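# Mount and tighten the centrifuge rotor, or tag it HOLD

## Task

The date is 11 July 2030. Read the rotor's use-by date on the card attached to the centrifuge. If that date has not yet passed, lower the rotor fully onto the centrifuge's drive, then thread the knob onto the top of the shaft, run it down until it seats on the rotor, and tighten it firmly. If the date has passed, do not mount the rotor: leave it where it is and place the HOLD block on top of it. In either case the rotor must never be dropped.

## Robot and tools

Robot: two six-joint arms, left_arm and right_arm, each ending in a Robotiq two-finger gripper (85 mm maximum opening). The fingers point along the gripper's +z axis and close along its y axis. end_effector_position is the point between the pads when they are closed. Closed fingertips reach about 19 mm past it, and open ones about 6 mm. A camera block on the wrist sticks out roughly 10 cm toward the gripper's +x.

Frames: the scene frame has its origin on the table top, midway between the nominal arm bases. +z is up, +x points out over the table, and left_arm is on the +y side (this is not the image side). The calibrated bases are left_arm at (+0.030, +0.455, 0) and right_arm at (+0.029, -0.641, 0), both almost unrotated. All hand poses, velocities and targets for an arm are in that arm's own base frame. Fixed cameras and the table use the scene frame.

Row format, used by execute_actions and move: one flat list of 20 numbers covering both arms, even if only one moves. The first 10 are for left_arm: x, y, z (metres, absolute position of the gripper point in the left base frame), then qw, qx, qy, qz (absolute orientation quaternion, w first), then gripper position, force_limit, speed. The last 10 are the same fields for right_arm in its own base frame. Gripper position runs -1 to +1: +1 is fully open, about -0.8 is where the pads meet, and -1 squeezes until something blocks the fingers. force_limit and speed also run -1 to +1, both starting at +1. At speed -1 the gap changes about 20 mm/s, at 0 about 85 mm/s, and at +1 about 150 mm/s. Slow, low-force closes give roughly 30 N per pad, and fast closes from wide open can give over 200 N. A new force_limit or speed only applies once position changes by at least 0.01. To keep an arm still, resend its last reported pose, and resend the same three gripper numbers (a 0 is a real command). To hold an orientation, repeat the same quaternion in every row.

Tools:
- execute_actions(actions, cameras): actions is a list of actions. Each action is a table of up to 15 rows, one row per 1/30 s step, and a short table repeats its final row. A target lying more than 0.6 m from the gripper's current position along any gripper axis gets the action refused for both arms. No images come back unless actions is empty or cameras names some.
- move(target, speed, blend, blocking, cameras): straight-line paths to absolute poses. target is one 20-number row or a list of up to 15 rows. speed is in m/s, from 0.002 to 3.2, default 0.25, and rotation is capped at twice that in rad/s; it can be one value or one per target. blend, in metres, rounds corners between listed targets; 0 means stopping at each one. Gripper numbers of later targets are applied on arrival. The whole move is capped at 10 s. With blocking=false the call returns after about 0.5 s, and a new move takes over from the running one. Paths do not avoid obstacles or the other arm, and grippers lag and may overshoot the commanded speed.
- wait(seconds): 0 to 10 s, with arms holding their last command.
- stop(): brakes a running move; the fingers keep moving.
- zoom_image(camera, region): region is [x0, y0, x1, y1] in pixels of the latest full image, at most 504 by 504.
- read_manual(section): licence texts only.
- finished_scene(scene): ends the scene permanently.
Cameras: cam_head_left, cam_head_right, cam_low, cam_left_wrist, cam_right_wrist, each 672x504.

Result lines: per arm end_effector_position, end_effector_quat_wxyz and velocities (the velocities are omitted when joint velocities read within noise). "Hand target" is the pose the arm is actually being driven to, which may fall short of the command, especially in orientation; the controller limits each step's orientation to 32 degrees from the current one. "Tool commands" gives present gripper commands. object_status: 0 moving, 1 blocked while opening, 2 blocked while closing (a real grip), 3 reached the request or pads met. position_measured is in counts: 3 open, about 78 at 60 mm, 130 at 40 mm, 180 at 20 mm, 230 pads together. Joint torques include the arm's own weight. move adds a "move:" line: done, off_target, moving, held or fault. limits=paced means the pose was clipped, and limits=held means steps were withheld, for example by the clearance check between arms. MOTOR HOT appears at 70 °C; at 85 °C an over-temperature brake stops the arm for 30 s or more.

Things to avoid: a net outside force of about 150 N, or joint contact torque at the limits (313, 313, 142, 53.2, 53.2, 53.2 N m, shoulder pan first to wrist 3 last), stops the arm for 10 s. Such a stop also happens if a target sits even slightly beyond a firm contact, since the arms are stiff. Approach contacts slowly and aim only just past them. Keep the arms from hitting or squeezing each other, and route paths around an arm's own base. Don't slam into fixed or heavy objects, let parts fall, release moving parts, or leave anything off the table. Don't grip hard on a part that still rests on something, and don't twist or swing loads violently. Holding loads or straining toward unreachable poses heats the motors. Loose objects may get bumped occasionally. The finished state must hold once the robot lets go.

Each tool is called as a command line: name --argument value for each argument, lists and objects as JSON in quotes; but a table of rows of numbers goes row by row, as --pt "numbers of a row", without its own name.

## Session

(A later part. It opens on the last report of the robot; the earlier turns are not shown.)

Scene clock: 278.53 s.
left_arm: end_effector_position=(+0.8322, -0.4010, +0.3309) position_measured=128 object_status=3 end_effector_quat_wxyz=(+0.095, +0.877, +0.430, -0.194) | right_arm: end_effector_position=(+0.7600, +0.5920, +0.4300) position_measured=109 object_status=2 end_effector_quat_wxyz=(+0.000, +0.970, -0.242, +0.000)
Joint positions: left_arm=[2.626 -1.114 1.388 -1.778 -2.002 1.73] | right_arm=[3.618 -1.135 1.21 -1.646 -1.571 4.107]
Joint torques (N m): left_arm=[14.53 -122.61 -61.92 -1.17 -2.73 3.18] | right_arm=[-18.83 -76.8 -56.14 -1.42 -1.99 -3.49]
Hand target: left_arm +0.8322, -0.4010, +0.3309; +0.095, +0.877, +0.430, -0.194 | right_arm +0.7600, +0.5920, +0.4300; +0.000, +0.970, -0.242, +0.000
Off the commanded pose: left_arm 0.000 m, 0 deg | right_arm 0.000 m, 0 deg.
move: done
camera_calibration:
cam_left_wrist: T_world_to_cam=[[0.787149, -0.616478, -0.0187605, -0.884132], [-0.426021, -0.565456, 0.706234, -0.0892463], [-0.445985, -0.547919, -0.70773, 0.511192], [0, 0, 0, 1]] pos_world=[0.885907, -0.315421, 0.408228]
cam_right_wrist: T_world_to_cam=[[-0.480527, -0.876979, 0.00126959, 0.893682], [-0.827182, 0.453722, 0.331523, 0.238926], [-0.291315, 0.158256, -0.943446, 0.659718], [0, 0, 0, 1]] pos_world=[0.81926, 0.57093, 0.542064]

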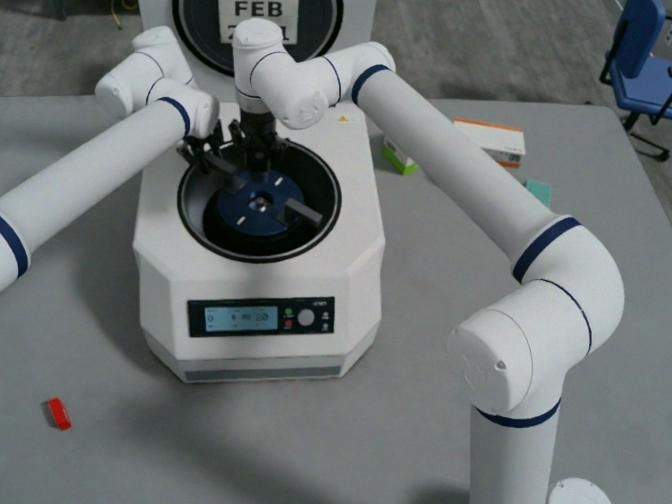

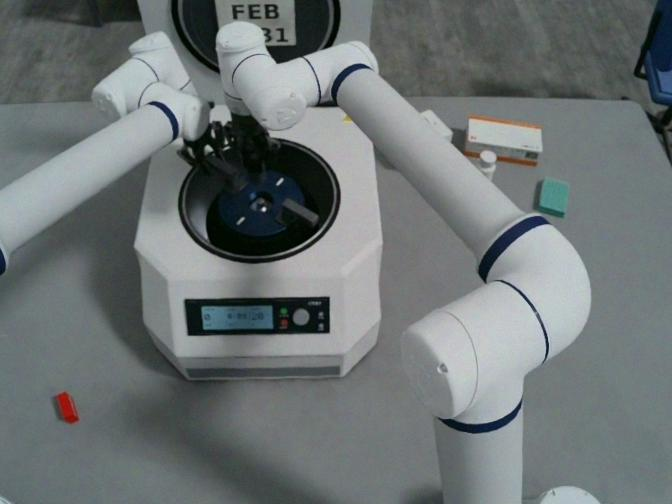

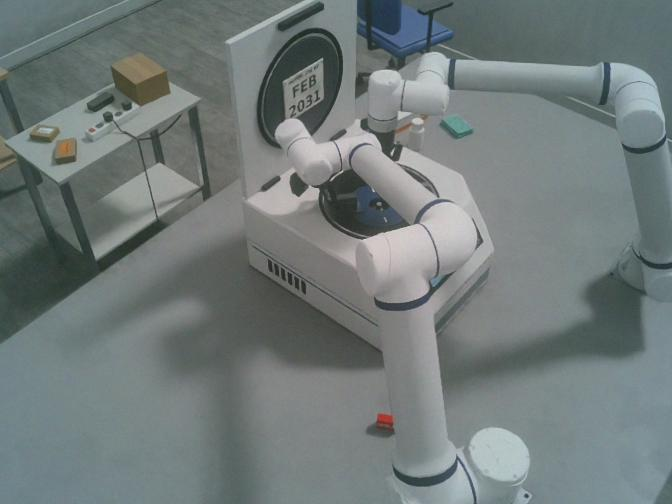

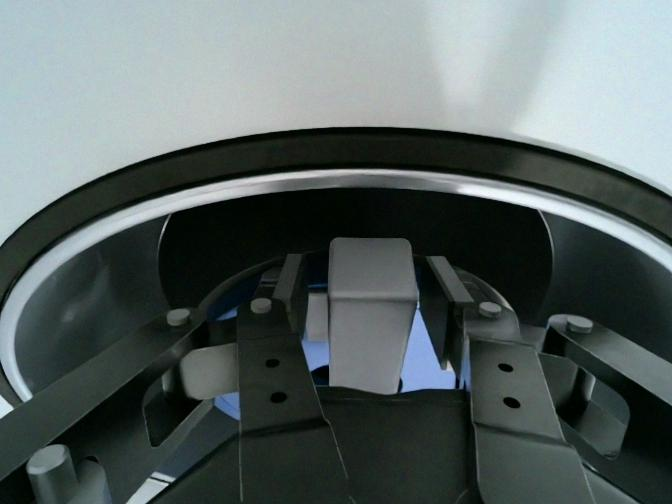

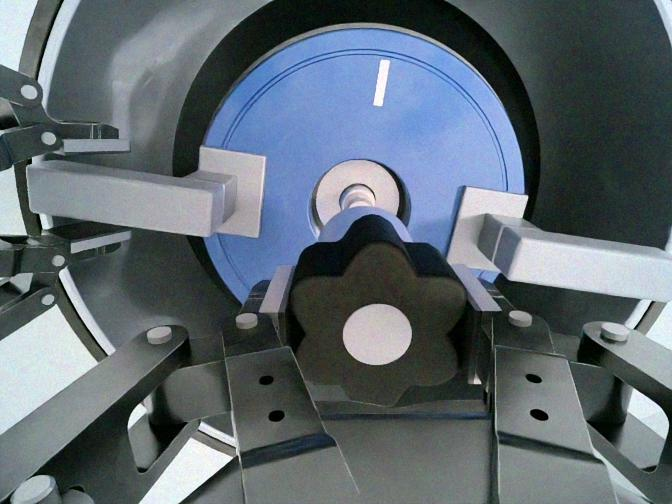

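move --pt "0.8322 -0.4010 0.3309 0.0952 0.8767 0.4295 -0.1944 -1 0 -1 0.760 0.592 0.43 0 0.9703 -0.2419 0 -1 -0.9 -0.8" --pt "0.8322 -0.4010 0.3309 0.0952 0.8767 0.4295 -0.1944 -1 0 -1 0.757 0.592 0.357 0 0.9703 -0.2419 0 -1 -0.9 -0.8" --speed '[0.08,0.06]' --cameras '["all"]'

zoom_image --camera "cam_head_right" --region '[242, 160, 282, 210]'

zoom_image --camera "cam_head_left" --region '[242, 160, 282, 210]'

zoom_image --camera "cam_low" --region '[360, 170, 400, 210]'

zoom_image --camera "cam_right_wrist" --region '[290, 160, 430, 260]'

Scene clock: 281.47 s.
left_arm: end_effector_position=(+0.8322, -0.4010, +0.3309) position_measured=172 object_status=2 end_effector_quat_wxyz=(+0.095, +0.877, +0.430, -0.194) | right_arm: end_effector_position=(+0.7570, +0.5920, +0.3571) position_measured=109 object_status=2 end_effector_quat_wxyz=(+0.000, +0.970, -0.242, +0.000)
Joint positions: left_arm=[2.626 -1.114 1.388 -1.778 -2.002 1.73] | right_arm=[3.62 -1.122 1.32 -1.769 -1.571 4.108]
Joint torques (N m): left_arm=[4.08 -128.49 -40.6 -6.88 -0.62 3.51] | right_arm=[11.15 -58.05 -41.23 -4.34 -1.64 3.37]
Hand target: left_arm +0.8322, -0.4010, +0.3309; +0.095, +0.877, +0.430, -0.194 | right_arm +0.7570, +0.5920, +0.3570; +0.000, +0.970, -0.242, +0.000
Off the commanded pose: left_arm 0.000 m, 0 deg | right_arm 0.000 m, 0 deg.
move: done
camera_calibration:
cam_left_wrist: T_world_to_cam=[[0.78718, -0.616438, -0.0187539, -0.884089], [-0.425864, -0.565313, 0.706443, -0.0893703], [-0.44608, -0.548112, -0.707521, 0.511185], [0, 0, 0, 1]] pos_world=[0.885907, -0.315321, 0.408229]
cam_right_wrist: T_world_to_cam=[[-0.480542, -0.876971, 0.00122418, 0.89241], [-0.827205, 0.453735, 0.331445, 0.260744], [-0.291223, 0.15826, -0.943474, 0.590031], [0, 0, 0, 1]] pos_world=[0.81636, 0.57093, 0.469165]

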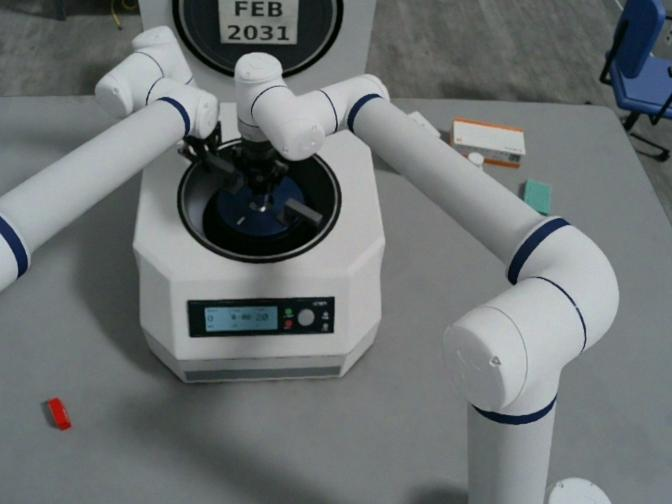

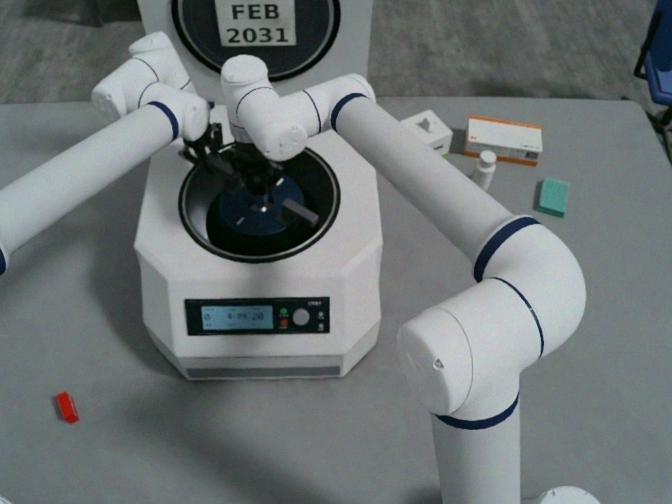

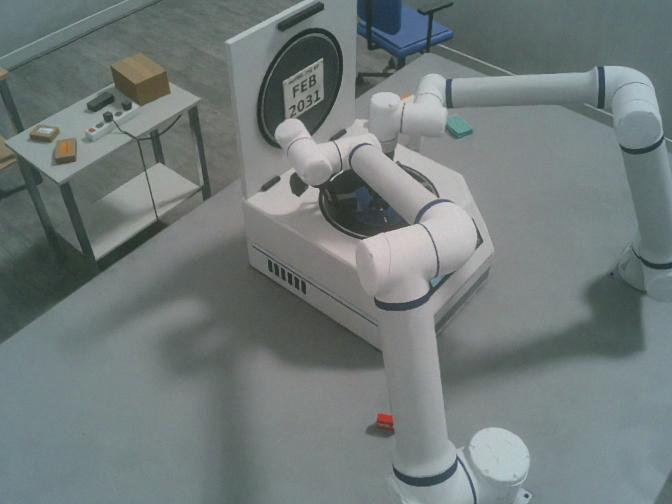

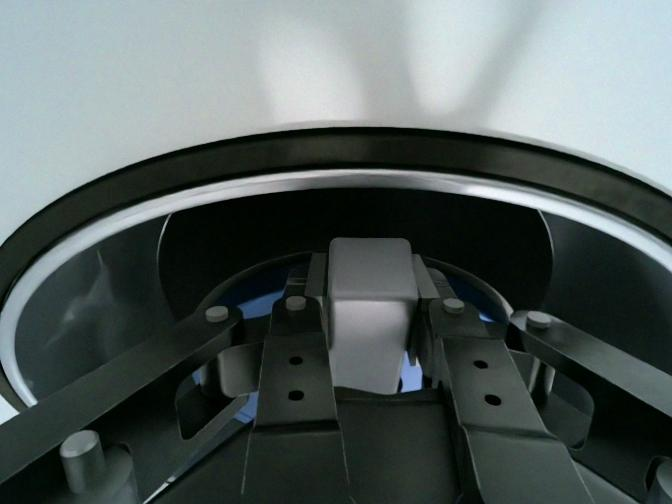

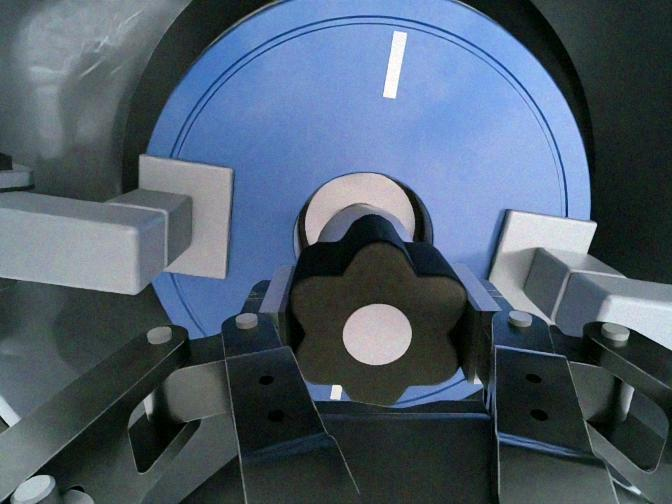

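Scaled by 10.080.

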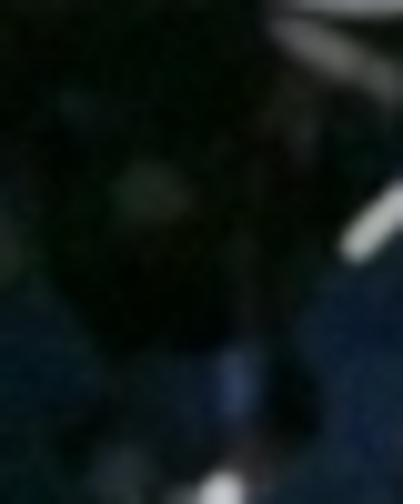

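Scaled by 10.080.

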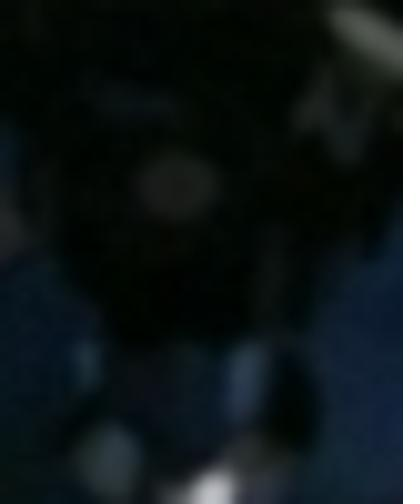

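Scaled by 12.600.

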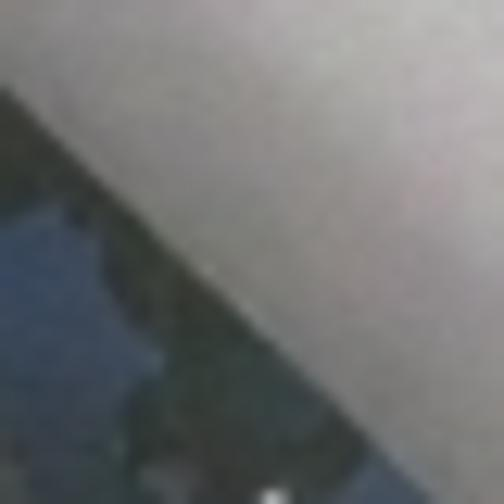

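Scaled by 3.600.

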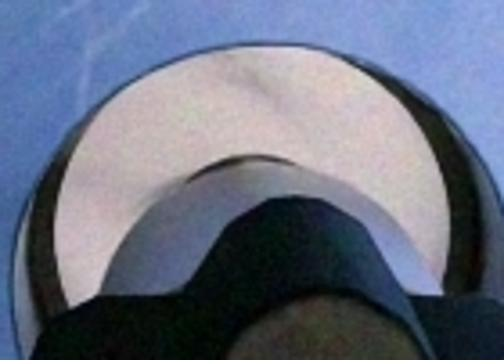

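move --pt "0.8322 -0.4010 0.3309 0.0952 0.8767 0.4295 -0.1944 -1 0 -1 0.7585 0.5907 0.350 0 0.9703 -0.2419 0 -1 -0.9 -0.8" --speed 0.02 --cameras '["cam_right_wrist","cam_head_left"]'

zoom_image --camera "cam_right_wrist" --region '[280, 160, 440, 260]'

zoom_image --camera "cam_head_left" --region '[242, 180, 282, 220]'

Scene clock: 284.20 s.
left_arm: end_effector_position=(+0.8322, -0.4010, +0.3309) position_measured=172 object_status=2 end_effector_quat_wxyz=(+0.095, +0.877, +0.430, -0.194) | right_arm: end_effector_position=(+0.7585, +0.5907, +0.3501) position_measured=109 object_status=2 end_effector_quat_wxyz=(+0.000, +0.970, -0.242, +0.000)
Joint positions: left_arm=[2.626 -1.114 1.388 -1.778 -2.002 1.73] | right_arm=[3.618 -1.119 1.329 -1.78 -1.571 4.106]
Joint torques (N m): left_arm=[-10.58 -132.42 -39.98 -7.64 0.14 3.38] | right_arm=[-15.43 -57.73 -39.98 -4.38 0.86 -3.49]
Hand target: left_arm +0.8322, -0.4010, +0.3309; +0.095, +0.877, +0.430, -0.194 | right_arm +0.7585, +0.5907, +0.3500; +0.000, +0.970, -0.242, +0.000
Off the commanded pose: left_arm 0.000 m, 0 deg | right_arm 0.000 m, 0 deg.
move: done
camera_calibration:
cam_right_wrist: T_world_to_cam=[[-0.480527, -0.876979, 0.00126959, 0.891923], [-0.827182, 0.453722, 0.331523, 0.264764], [-0.291315, 0.158256, -0.943446, 0.584105], [0, 0, 0, 1]] pos_world=[0.81776, 0.56963, 0.462164]
Images, in order (width x height): cam_head_left 672x504, cam_right_wrist 672x504.

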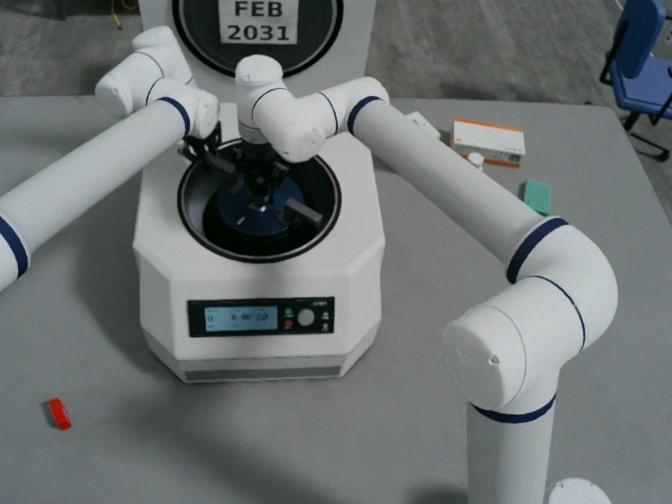

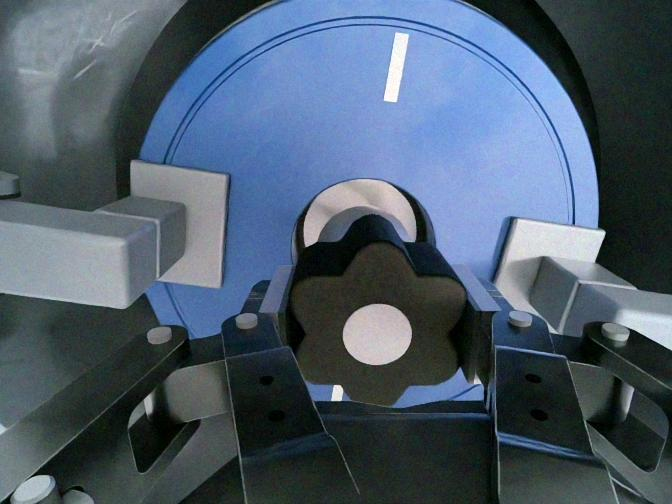

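Scaled by 3.150.

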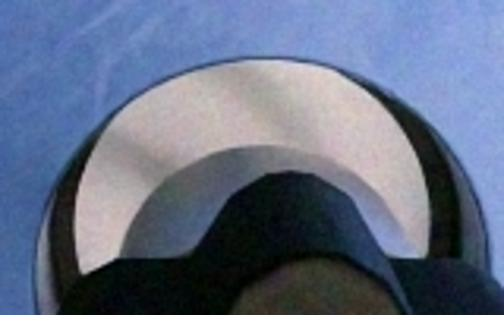

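Scaled by 12.600.

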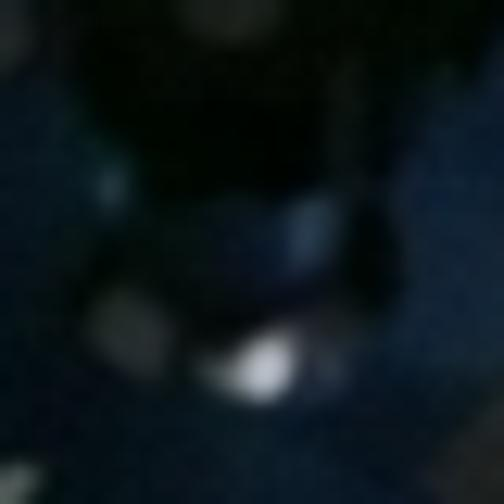

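move --pt "0.8322 -0.4010 0.3309 0.0952 0.8767 0.4295 -0.1944 -1 0 -1 0.759 0.5908 0.3455 0 0.9703 -0.2419 0 -1 -0.9 -0.8" --speed 0.006

wait --seconds 0.2

Scene clock: 285.43 s.
left_arm: end_effector_position=(+0.8322, -0.4010, +0.3309) position_measured=172 object_status=2 end_effector_quat_wxyz=(+0.095, +0.877, +0.430, -0.194) | right_arm: end_effector_position=(+0.7590, +0.5908, +0.3456) position_measured=109 object_status=2 end_effector_quat_wxyz=(+0.000, +0.970, -0.242, +0.000)
Joint positions: left_arm=[2.626 -1.114 1.388 -1.778 -2.002 1.73] | right_arm=[3.617 -1.117 1.333 -1.787 -1.571 4.106]
Joint torques (N m): left_arm=[-11.52 -135.34 -40.39 -7.6 0.1 3.45] | right_arm=[-14.26 -59.51 -40.58 -3.63 1.72 -3.6]
Hand target: left_arm +0.8322, -0.4010, +0.3309; +0.095, +0.877, +0.430, -0.194 | right_arm +0.7590, +0.5908, +0.3455; +0.000, +0.970, -0.242, +0.000
Off the commanded pose: left_arm 0.000 m, 0 deg | right_arm 0.000 m, 0 deg.
move: done

Scene clock: 285.63 s.
left_arm: end_effector_position=(+0.8322, -0.4010, +0.3309) position_measured=172 object_status=2 end_effector_quat_wxyz=(+0.095, +0.877, +0.430, -0.194) | right_arm: end_effector_position=(+0.7590, +0.5908, +0.3455) position_measured=109 object_status=2 end_effector_quat_wxyz=(+0.000, +0.970, -0.242, +0.000)
Joint positions: left_arm=[2.626 -1.114 1.388 -1.778 -2.002 1.73] | right_arm=[3.617 -1.117 1.333 -1.787 -1.571 4.106]
Joint torques (N m): left_arm=[-11.72 -135.16 -40.46 -7.58 0.08 3.37] | right_arm=[-16.75 -57.92 -40.7 -4.06 1.52 -3.39]
Hand target: left_arm +0.8322, -0.4010, +0.3309; +0.095, +0.877, +0.430, -0.194 | right_arm +0.7590, +0.5908, +0.3455; +0.000, +0.970, -0.242, +0.000
Tool commands: left_gripper/position=-1.0 left_gripper/force_limit=+0.0 left_gripper/speed=-1.0 right_gripper/position=-1.0 right_gripper/force_limit=-0.9 right_gripper/speed=-0.8
Off the commanded pose: left_arm 0.000 m, 0 deg | right_arm 0.000 m, 0 deg.
wait: 0.20 s; at rest by 0.17 s

move --pt "0.8322 -0.4010 0.3309 0.0952 0.8767 0.4295 -0.1944 -1 0 -1 0.759 0.5908 0.344 0 0.9703 -0.2419 0 -1 -0.9 -0.8" --speed 0.006

move --pt "0.8322 -0.4010 0.3309 0.0952 0.8767 0.4295 -0.1944 -1 0 -1 0.759 0.5908 0.343 0 0.9703 -0.2419 0 -1 -0.9 -0.8" --speed 0.006

move --pt "0.8322 -0.4010 0.3309 0.0952 0.8767 0.4295 -0.1944 -1 0 -1 0.759 0.5908 0.342 0 0.9703 -0.2419 0 -1 -0.9 -0.8" --speed 0.006

Scene clock: 286.50 s.
left_arm: end_effector_position=(+0.8322, -0.4010, +0.3309) position_measured=172 object_status=2 end_effector_quat_wxyz=(+0.095, +0.877, +0.430, -0.194) | right_arm: end_effector_position=(+0.7590, +0.5908, +0.3440) position_measured=109 object_status=2 end_effector_quat_wxyz=(+0.000, +0.970, -0.242, +0.000)
Joint positions: left_arm=[2.626 -1.114 1.388 -1.778 -2.002 1.73] | right_arm=[3.617 -1.116 1.335 -1.789 -1.571 4.106]
Joint torques (N m): left_arm=[-12.08 -137.03 -40.21 -7.5 0.09 3.46] | right_arm=[-15.4 -58.73 -41.39 -4.12 1.4 -2.8]
Hand target: left_arm +0.8322, -0.4010, +0.3309; +0.095, +0.877, +0.430, -0.194 | right_arm +0.7590, +0.5908, +0.3440; +0.000, +0.970, -0.242, +0.000
Off the commanded pose: left_arm 0.000 m, 0 deg | right_arm 0.000 m, 0 deg.
move: done

Scene clock: 287.20 s.
left_arm: end_effector_position=(+0.8322, -0.4010, +0.3309) position_measured=172 object_status=2 end_effector_quat_wxyz=(+0.095, +0.877, +0.430, -0.194) | right_arm: end_effector_position=(+0.7590, +0.5908, +0.3430) position_measured=109 object_status=2 end_effector_quat_wxyz=(+0.000, +0.970, -0.242, +0.000)
Joint positions: left_arm=[2.626 -1.114 1.388 -1.778 -2.002 1.73] | right_arm=[3.617 -1.116 1.336 -1.791 -1.571 4.106]
Joint torques (N m): left_arm=[-10.57 -138.23 -40.1 -7.64 0.2 3.42] | right_arm=[-16.55 -58.51 -40.64 -4.12 1.91 -3.38]
Hand target: left_arm +0.8322, -0.4010, +0.3309; +0.095, +0.877, +0.430, -0.194 | right_arm +0.7590, +0.5908, +0.3430; +0.000, +0.970, -0.242, +0.000
Off the commanded pose: left_arm 0.000 m, 0 deg | right_arm 0.000 m, 0 deg.
move: done

Scene clock: 287.90 s.
left_arm: end_effector_position=(+0.8322, -0.4010, +0.3309) position_measured=172 object_status=2 end_effector_quat_wxyz=(+0.095, +0.877, +0.430, -0.194) | right_arm: end_effector_position=(+0.7590, +0.5908, +0.3420) position_measured=109 object_status=2 end_effector_quat_wxyz=(+0.000, +0.970, -0.242, +0.000)
Joint positions: left_arm=[2.626 -1.114 1.388 -1.778 -2.002 1.73] | right_arm=[3.617 -1.116 1.338 -1.793 -1.571 4.106]
Joint torques (N m): left_arm=[-11.43 -139.53 -40.3 -7.51 0.19 3.46] | right_arm=[-15.96 -58.38 -39.29 -3.82 2.09 -2.79]
Hand target: left_arm +0.8322, -0.4010, +0.3309; +0.095, +0.877, +0.430, -0.194 | right_arm +0.7590, +0.5908, +0.3420; +0.000, +0.970, -0.242, +0.000
Off the commanded pose: left_arm 0.000 m, 0 deg | right_arm 0.000 m, 0 deg.
move: done

move --pt "0.8322 -0.4010 0.3309 0.0952 0.8767 0.4295 -0.1944 -1 0 -1 0.759 0.5908 0.341 0 0.9703 -0.2419 0 -1 -0.9 -0.8" --speed 0.006

move --pt "0.8322 -0.4010 0.3309 0.0952 0.8767 0.4295 -0.1944 -1 0 -1 0.759 0.5908 0.340 0 0.9703 -0.2419 0 -1 -0.9 -0.8" --speed 0.006 --cameras '["cam_right_wrist"]'

zoom_image --camera "cam_right_wrist" --region '[280, 160, 440, 260]'

Scene clock: 288.87 s.
left_arm: end_effector_position=(+0.8322, -0.4010, +0.3309) position_measured=172 object_status=2 end_effector_quat_wxyz=(+0.095, +0.877, +0.430, -0.194) | right_arm: end_effector_position=(+0.7590, +0.5908, +0.3410) position_measured=109 object_status=2 end_effector_quat_wxyz=(+0.000, +0.970, -0.242, +0.000)
Joint positions: left_arm=[2.626 -1.114 1.388 -1.778 -2.002 1.73] | right_arm=[3.617 -1.115 1.339 -1.794 -1.571 4.106]
Joint torques (N m): left_arm=[-10.9 -141.42 -40.06 -7.77 0.19 3.4] | right_arm=[-14.92 -58.32 -41.08 -4.15 1.67 -3.22]
Hand target: left_arm +0.8322, -0.4010, +0.3309; +0.095, +0.877, +0.430, -0.194 | right_arm +0.7590, +0.5908, +0.3410; +0.000, +0.970, -0.242, +0.000
Off the commanded pose: left_arm 0.000 m, 0 deg | right_arm 0.000 m, 0 deg.
move: done

Scene clock: 289.57 s.
left_arm: end_effector_position=(+0.8322, -0.4010, +0.3309) position_measured=172 object_status=2 end_effector_quat_wxyz=(+0.095, +0.877, +0.430, -0.194) | right_arm: end_effector_position=(+0.7590, +0.5908, +0.3400) position_measured=109 object_status=2 end_effector_quat_wxyz=(+0.000, +0.970, -0.242, +0.000)
Joint positions: left_arm=[2.626 -1.114 1.388 -1.778 -2.002 1.73] | right_arm=[3.617 -1.115 1.34 -1.796 -1.571 4.106]
Joint torques (N m): left_arm=[-11.03 -142.81 -40.53 -7.65 -0.08 3.34] | right_arm=[-16.15 -57.49 -41.03 -3.7 1.56 -3.37]
Hand target: left_arm +0.8322, -0.4010, +0.3309; +0.095, +0.877, +0.430, -0.194 | right_arm +0.7590, +0.5908, +0.3400; +0.000, +0.970, -0.242, +0.000
Off the commanded pose: left_arm 0.000 m, 0 deg | right_arm 0.000 m, 0 deg.
move: done
camera_calibration:
cam_right_wrist: T_world_to_cam=[[-0.480527, -0.876979, 0.00126959, 0.892312], [-0.827182, 0.453722, 0.331523, 0.268564], [-0.291315, 0.158256, -0.943446, 0.574735], [0, 0, 0, 1]] pos_world=[0.81836, 0.56973, 0.452064]
Images, in order (width x height): cam_right_wrist 672x504.

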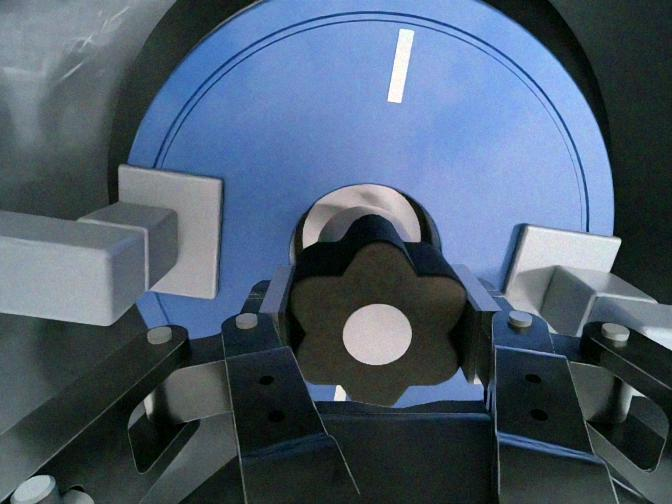

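Scaled by 3.150.

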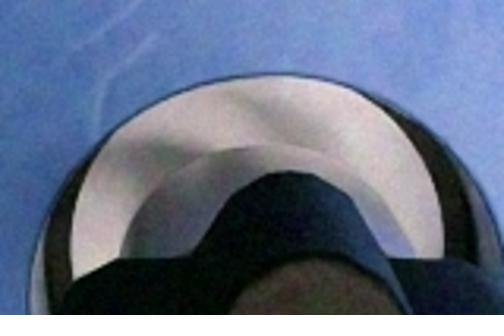

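wait --seconds 1.5

Scene clock: 291.27 s.
left_arm: end_effector_position=(+0.8322, -0.4010, +0.3309) position_measured=172 object_status=2 end_effector_quat_wxyz=(+0.095, +0.877, +0.430, -0.194) | right_arm: end_effector_position=(+0.7590, +0.5908, +0.3400) position_measured=109 object_status=2 end_effector_quat_wxyz=(+0.000, +0.970, -0.242, +0.000)
Joint positions: left_arm=[2.626 -1.114 1.388 -1.778 -2.002 1.73] | right_arm=[3.617 -1.115 1.34 -1.796 -1.571 4.106]
Joint torques (N m): left_arm=[-12.46 -146.15 -40.01 -7.7 0.26 3.26] | right_arm=[-16.5 -55.4 -41.07 -4.15 1.72 -3.52]
Hand target: left_arm +0.8322, -0.4010, +0.3309; +0.095, +0.877, +0.430, -0.194 | right_arm +0.7590, +0.5908, +0.3400; +0.000, +0.970, -0.242, +0.000
Tool commands: left_gripper/position=-1.0 left_gripper/force_limit=+0.0 left_gripper/speed=-1.0 right_gripper/position=-1.0 right_gripper/force_limit=-0.9 right_gripper/speed=-0.8
Off the commanded pose: left_arm 0.000 m, 0 deg | right_arm 0.000 m, 0 deg.
wait: 1.50 s; at rest from the start

move --pt "0.8322 -0.4010 0.3309 0.0952 0.8767 0.4295 -0.1944 -1 0 -1 0.759 0.5908 0.339 0 0.9703 -0.2419 0 -1 -0.9 -0.8" --speed 0.006

move --pt "0.8322 -0.4010 0.3309 0.0952 0.8767 0.4295 -0.1944 -1 0 -1 0.759 0.5908 0.338 0 0.9703 -0.2419 0 -1 -0.9 -0.8" --speed 0.006

move --pt "0.8322 -0.4010 0.3309 0.0952 0.8767 0.4295 -0.1944 -1 0 -1 0.759 0.5908 0.337 0 0.9703 -0.2419 0 -1 -0.9 -0.8" --speed 0.006

move --pt "0.8322 -0.4010 0.3309 0.0952 0.8767 0.4295 -0.1944 -1 0 -1 0.759 0.5908 0.336 0 0.9703 -0.2419 0 -1 -0.9 -0.8" --speed 0.006

Scene clock: 292.17 s.
left_arm: end_effector_position=(+0.8322, -0.4010, +0.3309) position_measured=172 object_status=2 end_effector_quat_wxyz=(+0.095, +0.877, +0.430, -0.194) | right_arm: end_effector_position=(+0.7590, +0.5908, +0.3390) position_measured=109 object_status=2 end_effector_quat_wxyz=(+0.000, +0.970, -0.242, +0.000)
Joint positions: left_arm=[2.626 -1.114 1.388 -1.778 -2.002 1.73] | right_arm=[3.617 -1.115 1.341 -1.798 -1.571 4.106]
Joint torques (N m): left_arm=[-11.27 -146.81 -40.03 -7.54 0.24 3.28] | right_arm=[-16.95 -56.21 -38.58 -3.73 1.69 -3.31]
Hand target: left_arm +0.8322, -0.4010, +0.3309; +0.095, +0.877, +0.430, -0.194 | right_arm +0.7590, +0.5908, +0.3390; +0.000, +0.970, -0.242, +0.000
Off the commanded pose: left_arm 0.000 m, 0 deg | right_arm 0.000 m, 0 deg.
move: done

Scene clock: 292.87 s.
left_arm: end_effector_position=(+0.8322, -0.4010, +0.3309) position_measured=172 object_status=2 end_effector_quat_wxyz=(+0.095, +0.877, +0.430, -0.194) | right_arm: end_effector_position=(+0.7590, +0.5908, +0.3380) position_measured=109 object_status=2 end_effector_quat_wxyz=(+0.000, +0.970, -0.242, +0.000)
Joint positions: left_arm=[2.626 -1.114 1.388 -1.778 -2.002 1.73] | right_arm=[3.617 -1.114 1.343 -1.799 -1.571 4.106]
Joint torques (N m): left_arm=[-11.85 -149.05 -39.92 -7.51 0.22 3.28] | right_arm=[-16.81 -57.62 -39.63 -4.23 1.56 -2.83]
Hand target: left_arm +0.8322, -0.4010, +0.3309; +0.095, +0.877, +0.430, -0.194 | right_arm +0.7590, +0.5908, +0.3380; +0.000, +0.970, -0.242, +0.000
Off the commanded pose: left_arm 0.000 m, 0 deg | right_arm 0.000 m, 0 deg.
move: done

Scene clock: 293.57 s.
left_arm: end_effector_position=(+0.8322, -0.4010, +0.3309) position_measured=172 object_status=2 end_effector_quat_wxyz=(+0.095, +0.877, +0.430, -0.194) | right_arm: end_effector_position=(+0.7590, +0.5908, +0.3370) position_measured=109 object_status=2 end_effector_quat_wxyz=(+0.000, +0.970, -0.242, +0.000)
Joint positions: left_arm=[2.626 -1.114 1.388 -1.778 -2.002 1.73] | right_arm=[3.617 -1.114 1.344 -1.801 -1.571 4.106]
Joint torques (N m): left_arm=[-10.68 -149.53 -40.4 -7.61 -0.03 3.25] | right_arm=[-14.58 -60.74 -40.65 -4.11 1.55 -3]
Hand target: left_arm +0.8322, -0.4010, +0.3309; +0.095, +0.877, +0.430, -0.194 | right_arm +0.7590, +0.5908, +0.3370; +0.000, +0.970, -0.242, +0.000
Off the commanded pose: left_arm 0.000 m, 0 deg | right_arm 0.000 m, 0 deg.
move: done

Scene clock: 294.27 s.
left_arm: end_effector_position=(+0.8322, -0.4010, +0.3309) position_measured=172 object_status=2 end_effector_quat_wxyz=(+0.095, +0.877, +0.430, -0.194) | right_arm: end_effector_position=(+0.7590, +0.5908, +0.3361) position_measured=109 object_status=2 end_effector_quat_wxyz=(+0.000, +0.970, -0.242, +0.000)
Joint positions: left_arm=[2.626 -1.114 1.388 -1.778 -2.002 1.73] | right_arm=[3.617 -1.113 1.345 -1.802 -1.571 4.106]
Joint torques (N m): left_arm=[-11.24 -150.54 -40.19 -7.48 0.15 3.2] | right_arm=[-15.19 -52.64 -37.84 -4.55 1.43 -3.4]
Hand target: left_arm +0.8322, -0.4010, +0.3309; +0.095, +0.877, +0.430, -0.194 | right_arm +0.7590, +0.5908, +0.3360; +0.000, +0.970, -0.242, +0.000
Off the commanded pose: left_arm 0.000 m, 0 deg | right_arm 0.000 m, 0 deg.
move: done

move --pt "0.8322 -0.4010 0.3309 0.0952 0.8767 0.4295 -0.1944 -1 0 -1 0.759 0.5908 0.3354 0 0.9703 -0.2419 0 -1 -0.9 -0.8" --speed 0.005 --cameras '["cam_right_wrist"]'

zoom_image --camera "cam_right_wrist" --region '[260, 160, 480, 410]'

Scene clock: 295.13 s.
left_arm: end_effector_position=(+0.8322, -0.4010, +0.3309) position_measured=172 object_status=2 end_effector_quat_wxyz=(+0.095, +0.877, +0.430, -0.194) | right_arm: end_effector_position=(+0.7590, +0.5908, +0.3354) position_measured=109 object_status=2 end_effector_quat_wxyz=(+0.000, +0.970, -0.242, +0.000)
Joint positions: left_arm=[2.626 -1.114 1.388 -1.778 -2.002 1.73] | right_arm=[3.617 -1.113 1.346 -1.803 -1.571 4.106]
Joint torques (N m): left_arm=[-11.45 -152.95 -39.87 -7.72 0.15 3.24] | right_arm=[-15.24 -50.33 -34.11 -4.01 -0.12 -3.11]
Hand target: left_arm +0.8322, -0.4010, +0.3309; +0.095, +0.877, +0.430, -0.194 | right_arm +0.7590, +0.5908, +0.3354; +0.000, +0.970, -0.242, +0.000
Off the commanded pose: left_arm 0.000 m, 0 deg | right_arm 0.000 m, 0 deg.
move: done
camera_calibration:
cam_right_wrist: T_world_to_cam=[[-0.480542, -0.876971, 0.00122418, 0.892298], [-0.827205, 0.453735, 0.331445, 0.270052], [-0.291223, 0.15826, -0.943474, 0.570301], [0, 0, 0, 1]] pos_world=[0.81826, 0.56973, 0.447465]
Images, in order (width x height): cam_right_wrist 672x504.

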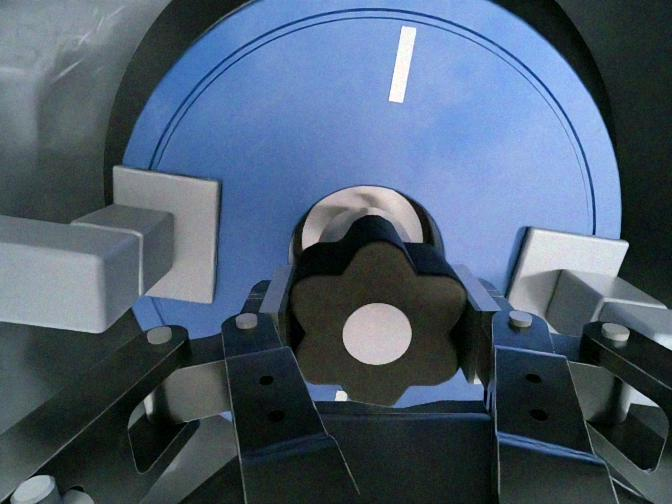

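Scaled by 2.016.

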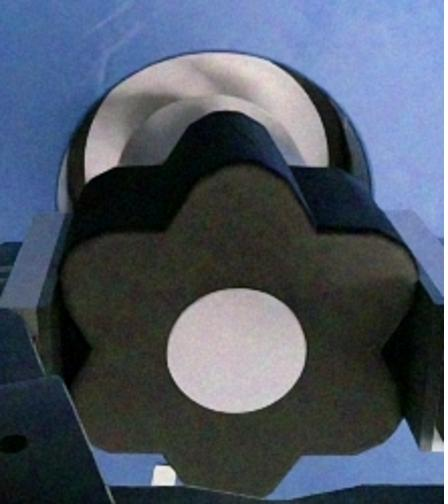

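move --pt "0.8322 -0.4010 0.3309 0.0952 0.8767 0.4295 -0.1944 -1 0 -1 0.759 0.5908 0.3354 0 0.7193 -0.6947 0 -1 -0.9 -0.8" --speed 0.15 --cameras '["cam_right_wrist"]'

zoom_image --camera "cam_right_wrist" --region '[260, 160, 480, 410]'

Scene clock: 299.43 s.
left_arm: end_effector_position=(+0.8322, -0.4010, +0.3309) position_measured=172 object_status=2 end_effector_quat_wxyz=(+0.095, +0.877, +0.430, -0.194) | right_arm: end_effector_position=(+0.7590, +0.5908, +0.3354) position_measured=109 object_status=2 end_effector_quat_wxyz=(+0.000, +0.719, -0.695, +0.000)
Joint positions: left_arm=[2.626 -1.114 1.388 -1.778 -2.002 1.73] | right_arm=[3.617 -1.113 1.346 -1.803 -1.571 5.153]
Joint torques (N m): left_arm=[-12.38 -160.06 -40.1 -7.63 0.12 3.14] | right_arm=[-6.35 -67.2 -55.36 -3.47 -4.28 2.4]
Hand target: left_arm +0.8322, -0.4010, +0.3309; +0.095, +0.877, +0.430, -0.194 | right_arm +0.7590, +0.5908, +0.3354; +0.000, +0.719, -0.695, +0.000
Off the commanded pose: left_arm 0.000 m, 0 deg | right_arm 0.000 m, 0 deg.
move: done
camera_calibration:
cam_right_wrist: T_world_to_cam=[[-0.999751, -0.0222829, 0.00126589, 0.781406], [-0.0206027, 0.9432, 0.331586, -0.631311], [-0.00858269, 0.331477, -0.943424, 0.253459], [0, 0, 0, 1]] pos_world=[0.77038, 0.528849, 0.447464]
Images, in order (width x height): cam_right_wrist 672x504.

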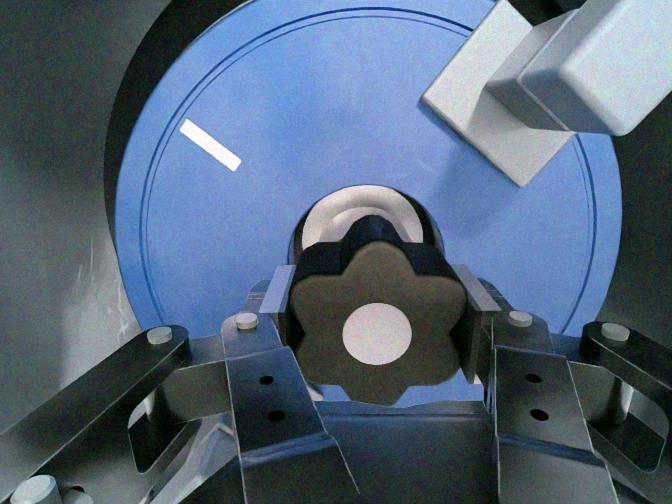

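Scaled by 2.016.

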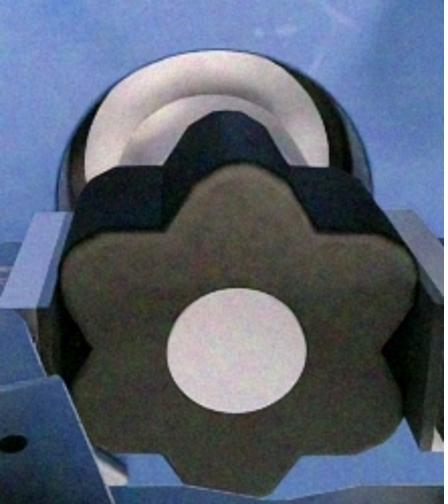

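move --pt "0.8322 -0.4010 0.3309 0.0952 0.8767 0.4295 -0.1944 -1 0 -1 0.759 0.5908 0.3351 0 0.7193 -0.6947 0 -1 -0.9 -0.8" --speed 0.005

wait --seconds 0.1

Scene clock: 323.70 s.
left_arm: end_effector_position=(+0.8322, -0.4010, +0.3309) position_measured=172 object_status=2 end_effector_quat_wxyz=(+0.095, +0.877, +0.430, -0.194) | right_arm: end_effector_position=(+0.7590, +0.5908, +0.3352) position_measured=109 object_status=2 end_effector_quat_wxyz=(+0.000, +0.719, -0.695, +0.000)
Joint positions: left_arm=[2.626 -1.114 1.388 -1.778 -2.002 1.73] | right_arm=[3.617 -1.113 1.346 -1.804 -1.571 5.153]
Joint torques (N m): left_arm=[-11.04 -162.14 -40.89 -7.72 0.02 3.2] | right_arm=[-0.2 -49.58 -35.41 -5.17 -4.18 2.99]
Hand target: left_arm +0.8322, -0.4010, +0.3309; +0.095, +0.877, +0.430, -0.194 | right_arm +0.7590, +0.5908, +0.3351; +0.000, +0.719, -0.695, +0.000
Off the commanded pose: left_arm 0.000 m, 0 deg | right_arm 0.000 m, 0 deg.
move: done

Scene clock: 323.80 s.
left_arm: end_effector_position=(+0.8322, -0.4010, +0.3309) position_measured=172 object_status=2 end_effector_quat_wxyz=(+0.095, +0.877, +0.430, -0.194) | right_arm: end_effector_position=(+0.7590, +0.5908, +0.3351) position_measured=109 object_status=2 end_effector_quat_wxyz=(+0.000, +0.719, -0.695, +0.000)
Joint positions: left_arm=[2.626 -1.114 1.388 -1.778 -2.002 1.73] | right_arm=[3.617 -1.113 1.346 -1.804 -1.571 5.153]
Joint torques (N m): left_arm=[-10.26 -162.45 -40.42 -7.42 -0.1 3.09] | right_arm=[-0.69 -47.42 -35 -4.89 -3.76 2.9]
Hand target: left_arm +0.8322, -0.4010, +0.3309; +0.095, +0.877, +0.430, -0.194 | right_arm +0.7590, +0.5908, +0.3351; +0.000, +0.719, -0.695, +0.000
Tool commands: left_gripper/position=-1.0 left_gripper/force_limit=+0.0 left_gripper/speed=-1.0 right_gripper/position=-1.0 right_gripper/force_limit=-0.9 right_gripper/speed=-0.8
Off the commanded pose: left_arm 0.000 m, 0 deg | right_arm 0.000 m, 0 deg.
wait: 0.10 s; no rest

move --pt "0.8322 -0.4010 0.3309 0.0952 0.8767 0.4295 -0.1944 -1 0 -1 0.759 0.5908 0.3348 0 0.2756 -0.9613 0 -1 -0.9 -0.8" --speed 0.15 --cameras '["cam_right_wrist"]'

wait --seconds 0.3

zoom_image --camera "cam_right_wrist" --region '[260, 160, 480, 410]'

Scene clock: 328.07 s.
left_arm: end_effector_position=(+0.8322, -0.4010, +0.3309) position_measured=172 object_status=2 end_effector_quat_wxyz=(+0.095, +0.877, +0.430, -0.194) | right_arm: end_effector_position=(+0.7590, +0.5908, +0.3348) position_measured=109 object_status=2 end_effector_quat_wxyz=(+0.000, -0.276, +0.961, +0.000)
Joint positions: left_arm=[2.626 -1.114 1.388 -1.778 -2.002 1.73] | right_arm=[3.617 -1.113 1.347 -1.804 -1.571 6.2]
Joint torques (N m): left_arm=[-11.97 -162.82 -40.29 -7.38 -0.23 3.05] | right_arm=[-12.5 -48.22 -37.03 -3.58 -6.33 2.98]
Hand target: left_arm +0.8322, -0.4010, +0.3309; +0.095, +0.877, +0.430, -0.194 | right_arm +0.7590, +0.5908, +0.3348; +0.000, -0.276, +0.961, +0.000
Off the commanded pose: left_arm 0.000 m, 0 deg | right_arm 0.000 m, 0 deg.
move: done
camera_calibration:
cam_right_wrist: T_world_to_cam=[[-0.519159, 0.854677, 0.00125672, -0.101379], [0.806559, 0.489442, 0.331526, -0.990861], [0.282732, 0.173128, -0.943445, 0.125329], [0, 0, 0, 1]] pos_world=[0.711121, 0.549918, 0.446864]
Images, in order (width x height): cam_right_wrist 672x504.

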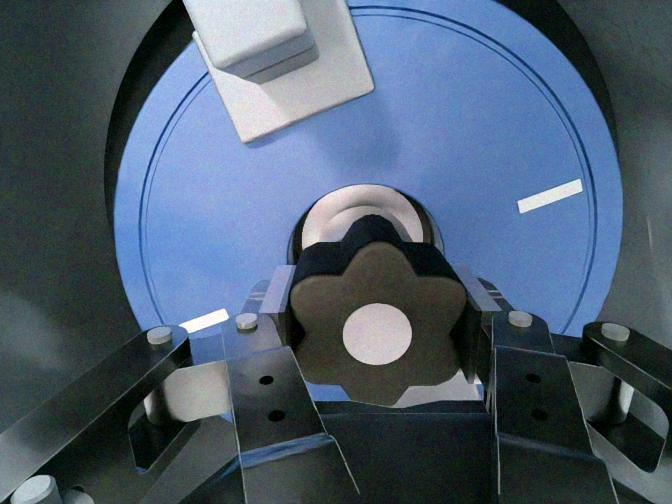

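Scene clock: 328.37 s.
left_arm: end_effector_position=(+0.8322, -0.4010, +0.3309) position_measured=172 object_status=2 end_effector_quat_wxyz=(+0.095, +0.877, +0.430, -0.194) | right_arm: end_effector_position=(+0.7590, +0.5908, +0.3348) position_measured=109 object_status=2 end_effector_quat_wxyz=(+0.000, -0.276, +0.961, +0.000)
Joint positions: left_arm=[2.626 -1.114 1.388 -1.778 -2.002 1.73] | right_arm=[3.617 -1.113 1.347 -1.804 -1.571 6.201]
Joint torques (N m): left_arm=[-11.82 -163.54 -39.86 -7.16 -0.1 3.07] | right_arm=[-6.99 -47.95 -37.39 -3.62 -5.95 3.16]
Hand target: left_arm +0.8322, -0.4010, +0.3309; +0.095, +0.877, +0.430, -0.194 | right_arm +0.7590, +0.5908, +0.3348; +0.000, -0.276, +0.961, +0.000
Tool commands: left_gripper/position=-1.0 left_gripper/force_limit=+0.0 left_gripper/speed=-1.0 right_gripper/position=-1.0 right_gripper/force_limit=-0.9 right_gripper/speed=-0.8
Off the commanded pose: left_arm 0.000 m, 0 deg | right_arm 0.000 m, 0 deg.
wait: 0.30 s; at rest by 0.17 s

Scaled by 2.016.
This view is cut from an older image: the scene may have changed since it was taken.

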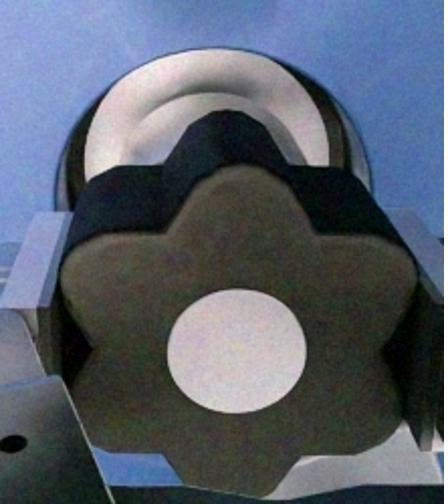

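move --pt "0.8322 -0.4010 0.3309 0.0952 0.8767 0.4295 -0.1944 -1 0 -1 0.759 0.5908 0.3350 0 0.2756 -0.9613 0 0.45 -0.9 -0.8" --pt "0.8322 -0.4010 0.3309 0.0952 0.8767 0.4295 -0.1944 -1 0 -1 0.759 0.5908 0.3350 0 0.9703 -0.2419 0 0.45 -0.9 -0.8" --speed '[0.05,0.5]' --cameras '["cam_right_wrist"]'

Scene clock: 333.87 s.
left_arm: end_effector_position=(+0.8322, -0.4010, +0.3309) position_measured=172 object_status=2 end_effector_quat_wxyz=(+0.095, +0.877, +0.430, -0.194) | right_arm: end_effector_position=(+0.7590, +0.5908, +0.3350) position_measured=72 object_status=3 end_effector_quat_wxyz=(+0.000, +0.970, -0.242, +0.000)
Joint positions: left_arm=[2.626 -1.114 1.388 -1.778 -2.002 1.73] | right_arm=[3.617 -1.113 1.346 -1.804 -1.571 4.106]
Joint torques (N m): left_arm=[-11.87 -148.11 -46.23 -7.63 -0.14 2.87] | right_arm=[-16.22 -73.04 -38.17 -1.13 2.1 -3.39]
Hand target: left_arm +0.8322, -0.4010, +0.3309; +0.095, +0.877, +0.430, -0.194 | right_arm +0.7590, +0.5908, +0.3350; +0.000, +0.970, -0.242, +0.000
Off the commanded pose: left_arm 0.000 m, 0 deg | right_arm 0.000 m, 0 deg.
move: done
camera_calibration:
cam_right_wrist: T_world_to_cam=[[-0.480752, -0.876856, 0.00121437, 0.892456], [-0.827084, 0.453923, 0.33149, 0.270042], [-0.29122, 0.15836, -0.943458, 0.569887], [0, 0, 0, 1]] pos_world=[0.81836, 0.56973, 0.447064]
Images, in order (width x height): cam_right_wrist 672x504.

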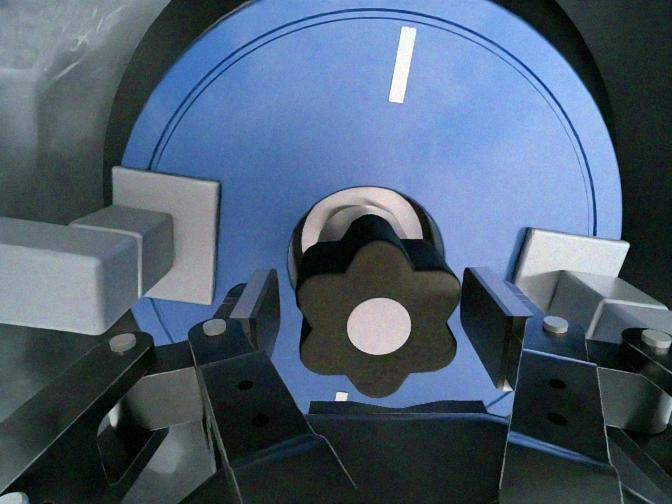

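move --pt "0.8322 -0.4010 0.3309 0.0952 0.8767 0.4295 -0.1944 -1 0 -1 0.759 0.5908 0.3295 0 0.6947 0.7193 0 0.45 -0.9 -0.8" --pt "0.8322 -0.4010 0.3309 0.0952 0.8767 0.4295 -0.1944 -1 0 -1 0.759 0.5908 0.3295 0 -0.2756 0.9613 0 0.45 -0.9 -0.8" --pt "0.8322 -0.4010 0.3309 0.0952 0.8767 0.4295 -0.1944 -1 0 -1 0.759 0.5908 0.3295 0 0.9703 -0.2419 0 0.45 -0.9 -0.8" --speed 0.6 --blend '[0.03,0.03,0]' --cameras '["cam_right_wrist"]'

Scene clock: 340.43 s.
left_arm: end_effector_position=(+0.8322, -0.4010, +0.3309) position_measured=172 object_status=2 end_effector_quat_wxyz=(+0.095, +0.877, +0.430, -0.194) | right_arm: end_effector_position=(+0.7590, +0.5908, +0.3295) position_measured=72 object_status=3 end_effector_quat_wxyz=(+0.000, +0.970, -0.242, +0.000)
Joint positions: left_arm=[2.626 -1.114 1.388 -1.778 -2.002 1.73] | right_arm=[3.617 -1.111 1.353 -1.813 -1.571 -2.177]
Joint torques (N m): left_arm=[-10.94 -122.72 -56.71 -7.48 -0.17 2.65] | right_arm=[-15.18 -75.08 -37.43 -0.88 2.04 -3.06]
Hand target: left_arm +0.8322, -0.4010, +0.3309; +0.095, +0.877, +0.430, -0.194 | right_arm +0.7590, +0.5908, +0.3295; +0.000, +0.970, -0.242, +0.000
Off the commanded pose: left_arm 0.000 m, 0 deg | right_arm 0.000 m, 0 deg.
move: done
camera_calibration:
cam_right_wrist: T_world_to_cam=[[-0.480752, -0.876856, 0.00121437, 0.892415], [-0.827084, 0.453923, 0.33149, 0.271782], [-0.29122, 0.15836, -0.943458, 0.564669], [0, 0, 0, 1]] pos_world=[0.81826, 0.56973, 0.441564]
Images, in order (width x height): cam_right_wrist 672x504.

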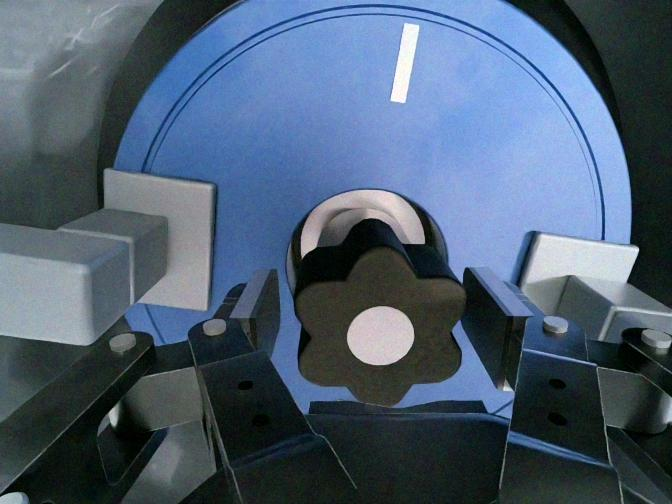

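move --pt "0.8322 -0.4010 0.3309 0.0952 0.8767 0.4295 -0.1944 -1 0 -1 0.759 0.5908 0.3295 0 0.9703 -0.2419 0 -1 -0.9 -0.8" --speed 0.3

move --pt "0.8322 -0.4010 0.3309 0.0952 0.8767 0.4295 -0.1944 -1 0 -1 0.759 0.5908 0.3293 0 0.2756 -0.9613 0 -1 -0.9 -0.8" --speed 0.4

wait --seconds 0.2 --cameras '["cam_right_wrist"]'

Scene clock: 341.40 s.
left_arm: end_effector_position=(+0.8322, -0.4010, +0.3309) position_measured=172 object_status=2 end_effector_quat_wxyz=(+0.095, +0.877, +0.430, -0.194) | right_arm: end_effector_position=(+0.7590, +0.5908, +0.3296) position_measured=109 object_status=2 end_effector_quat_wxyz=(+0.000, +0.970, -0.242, +0.000)
Joint positions: left_arm=[2.626 -1.114 1.388 -1.778 -2.002 1.73] | right_arm=[3.617 -1.111 1.353 -1.813 -1.571 -2.177]
Joint torques (N m): left_arm=[-11.73 -120.66 -56.88 -7.18 -0.09 2.66] | right_arm=[-16.67 -65.3 -38.17 -1.15 1.66 -2.84]
Hand target: left_arm +0.8322, -0.4010, +0.3309; +0.095, +0.877, +0.430, -0.194 | right_arm +0.7590, +0.5908, +0.3295; +0.000, +0.970, -0.242, +0.000
Off the commanded pose: left_arm 0.000 m, 0 deg | right_arm 0.000 m, 0 deg.
move: done

Scene clock: 344.73 s.
left_arm: end_effector_position=(+0.8322, -0.4010, +0.3309) position_measured=172 object_status=2 end_effector_quat_wxyz=(+0.095, +0.877, +0.430, -0.194) | right_arm: end_effector_position=(+0.7590, +0.5908, +0.3293) position_measured=109 object_status=2 end_effector_quat_wxyz=(+0.000, -0.276, +0.961, +0.000)
Joint positions: left_arm=[2.626 -1.114 1.388 -1.778 -2.002 1.73] | right_arm=[3.617 -1.111 1.353 -1.813 -1.571 -0.083]
Joint torques (N m): left_arm=[-12.86 -134.68 -56.95 -5.64 -2.86 2.68] | right_arm=[-22.86 -9.4 -42.04 -9.72 -5.98 4.56]
Hand target: left_arm +0.8322, -0.4010, +0.3309; +0.095, +0.877, +0.430, -0.194 | right_arm +0.7590, +0.5908, +0.3293; +0.000, -0.276, +0.961, +0.000
Off the commanded pose: left_arm 0.000 m, 0 deg | right_arm 0.000 m, 0 deg.
move: done

Scene clock: 344.93 s.
left_arm: end_effector_position=(+0.8322, -0.4010, +0.3309) position_measured=172 object_status=2 end_effector_quat_wxyz=(+0.095, +0.877, +0.430, -0.194) | right_arm: end_effector_position=(+0.7590, +0.5908, +0.3293) position_measured=109 object_status=2 end_effector_quat_wxyz=(+0.000, -0.276, +0.961, +0.000)
Joint positions: left_arm=[2.626 -1.114 1.388 -1.778 -2.002 1.73] | right_arm=[3.617 -1.111 1.353 -1.813 -1.571 -0.083]
Joint torques (N m): left_arm=[-12.36 -136.42 -57.28 -5.28 -3.21 2.79] | right_arm=[-22.83 -8.22 -42.18 -9.64 -5.95 4.31]
Hand target: left_arm +0.8322, -0.4010, +0.3309; +0.095, +0.877, +0.430, -0.194 | right_arm +0.7590, +0.5908, +0.3293; +0.000, -0.276, +0.961, +0.000
Tool commands: left_gripper/position=-1.0 left_gripper/force_limit=+0.0 left_gripper/speed=-1.0 right_gripper/position=-1.0 right_gripper/force_limit=-0.9 right_gripper/speed=-0.8
Off the commanded pose: left_arm 0.000 m, 0 deg | right_arm 0.000 m, 0 deg.
wait: 0.20 s; at rest by 0.17 s
camera_calibration:
cam_right_wrist: T_world_to_cam=[[-0.51909, 0.854719, 0.00128472, -0.101543], [0.806603, 0.489369, 0.331527, -0.989078], [0.282734, 0.173128, -0.943445, 0.120121], [0, 0, 0, 1]] pos_world=[0.71112, 0.550018, 0.441364]
Images, in order (width x height): cam_right_wrist 672x504.

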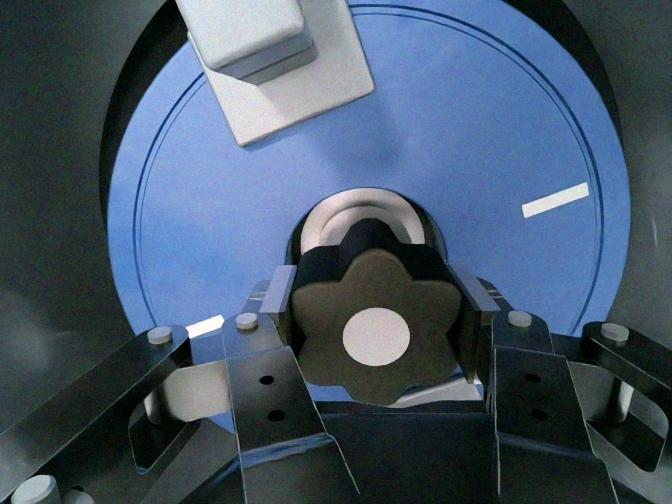

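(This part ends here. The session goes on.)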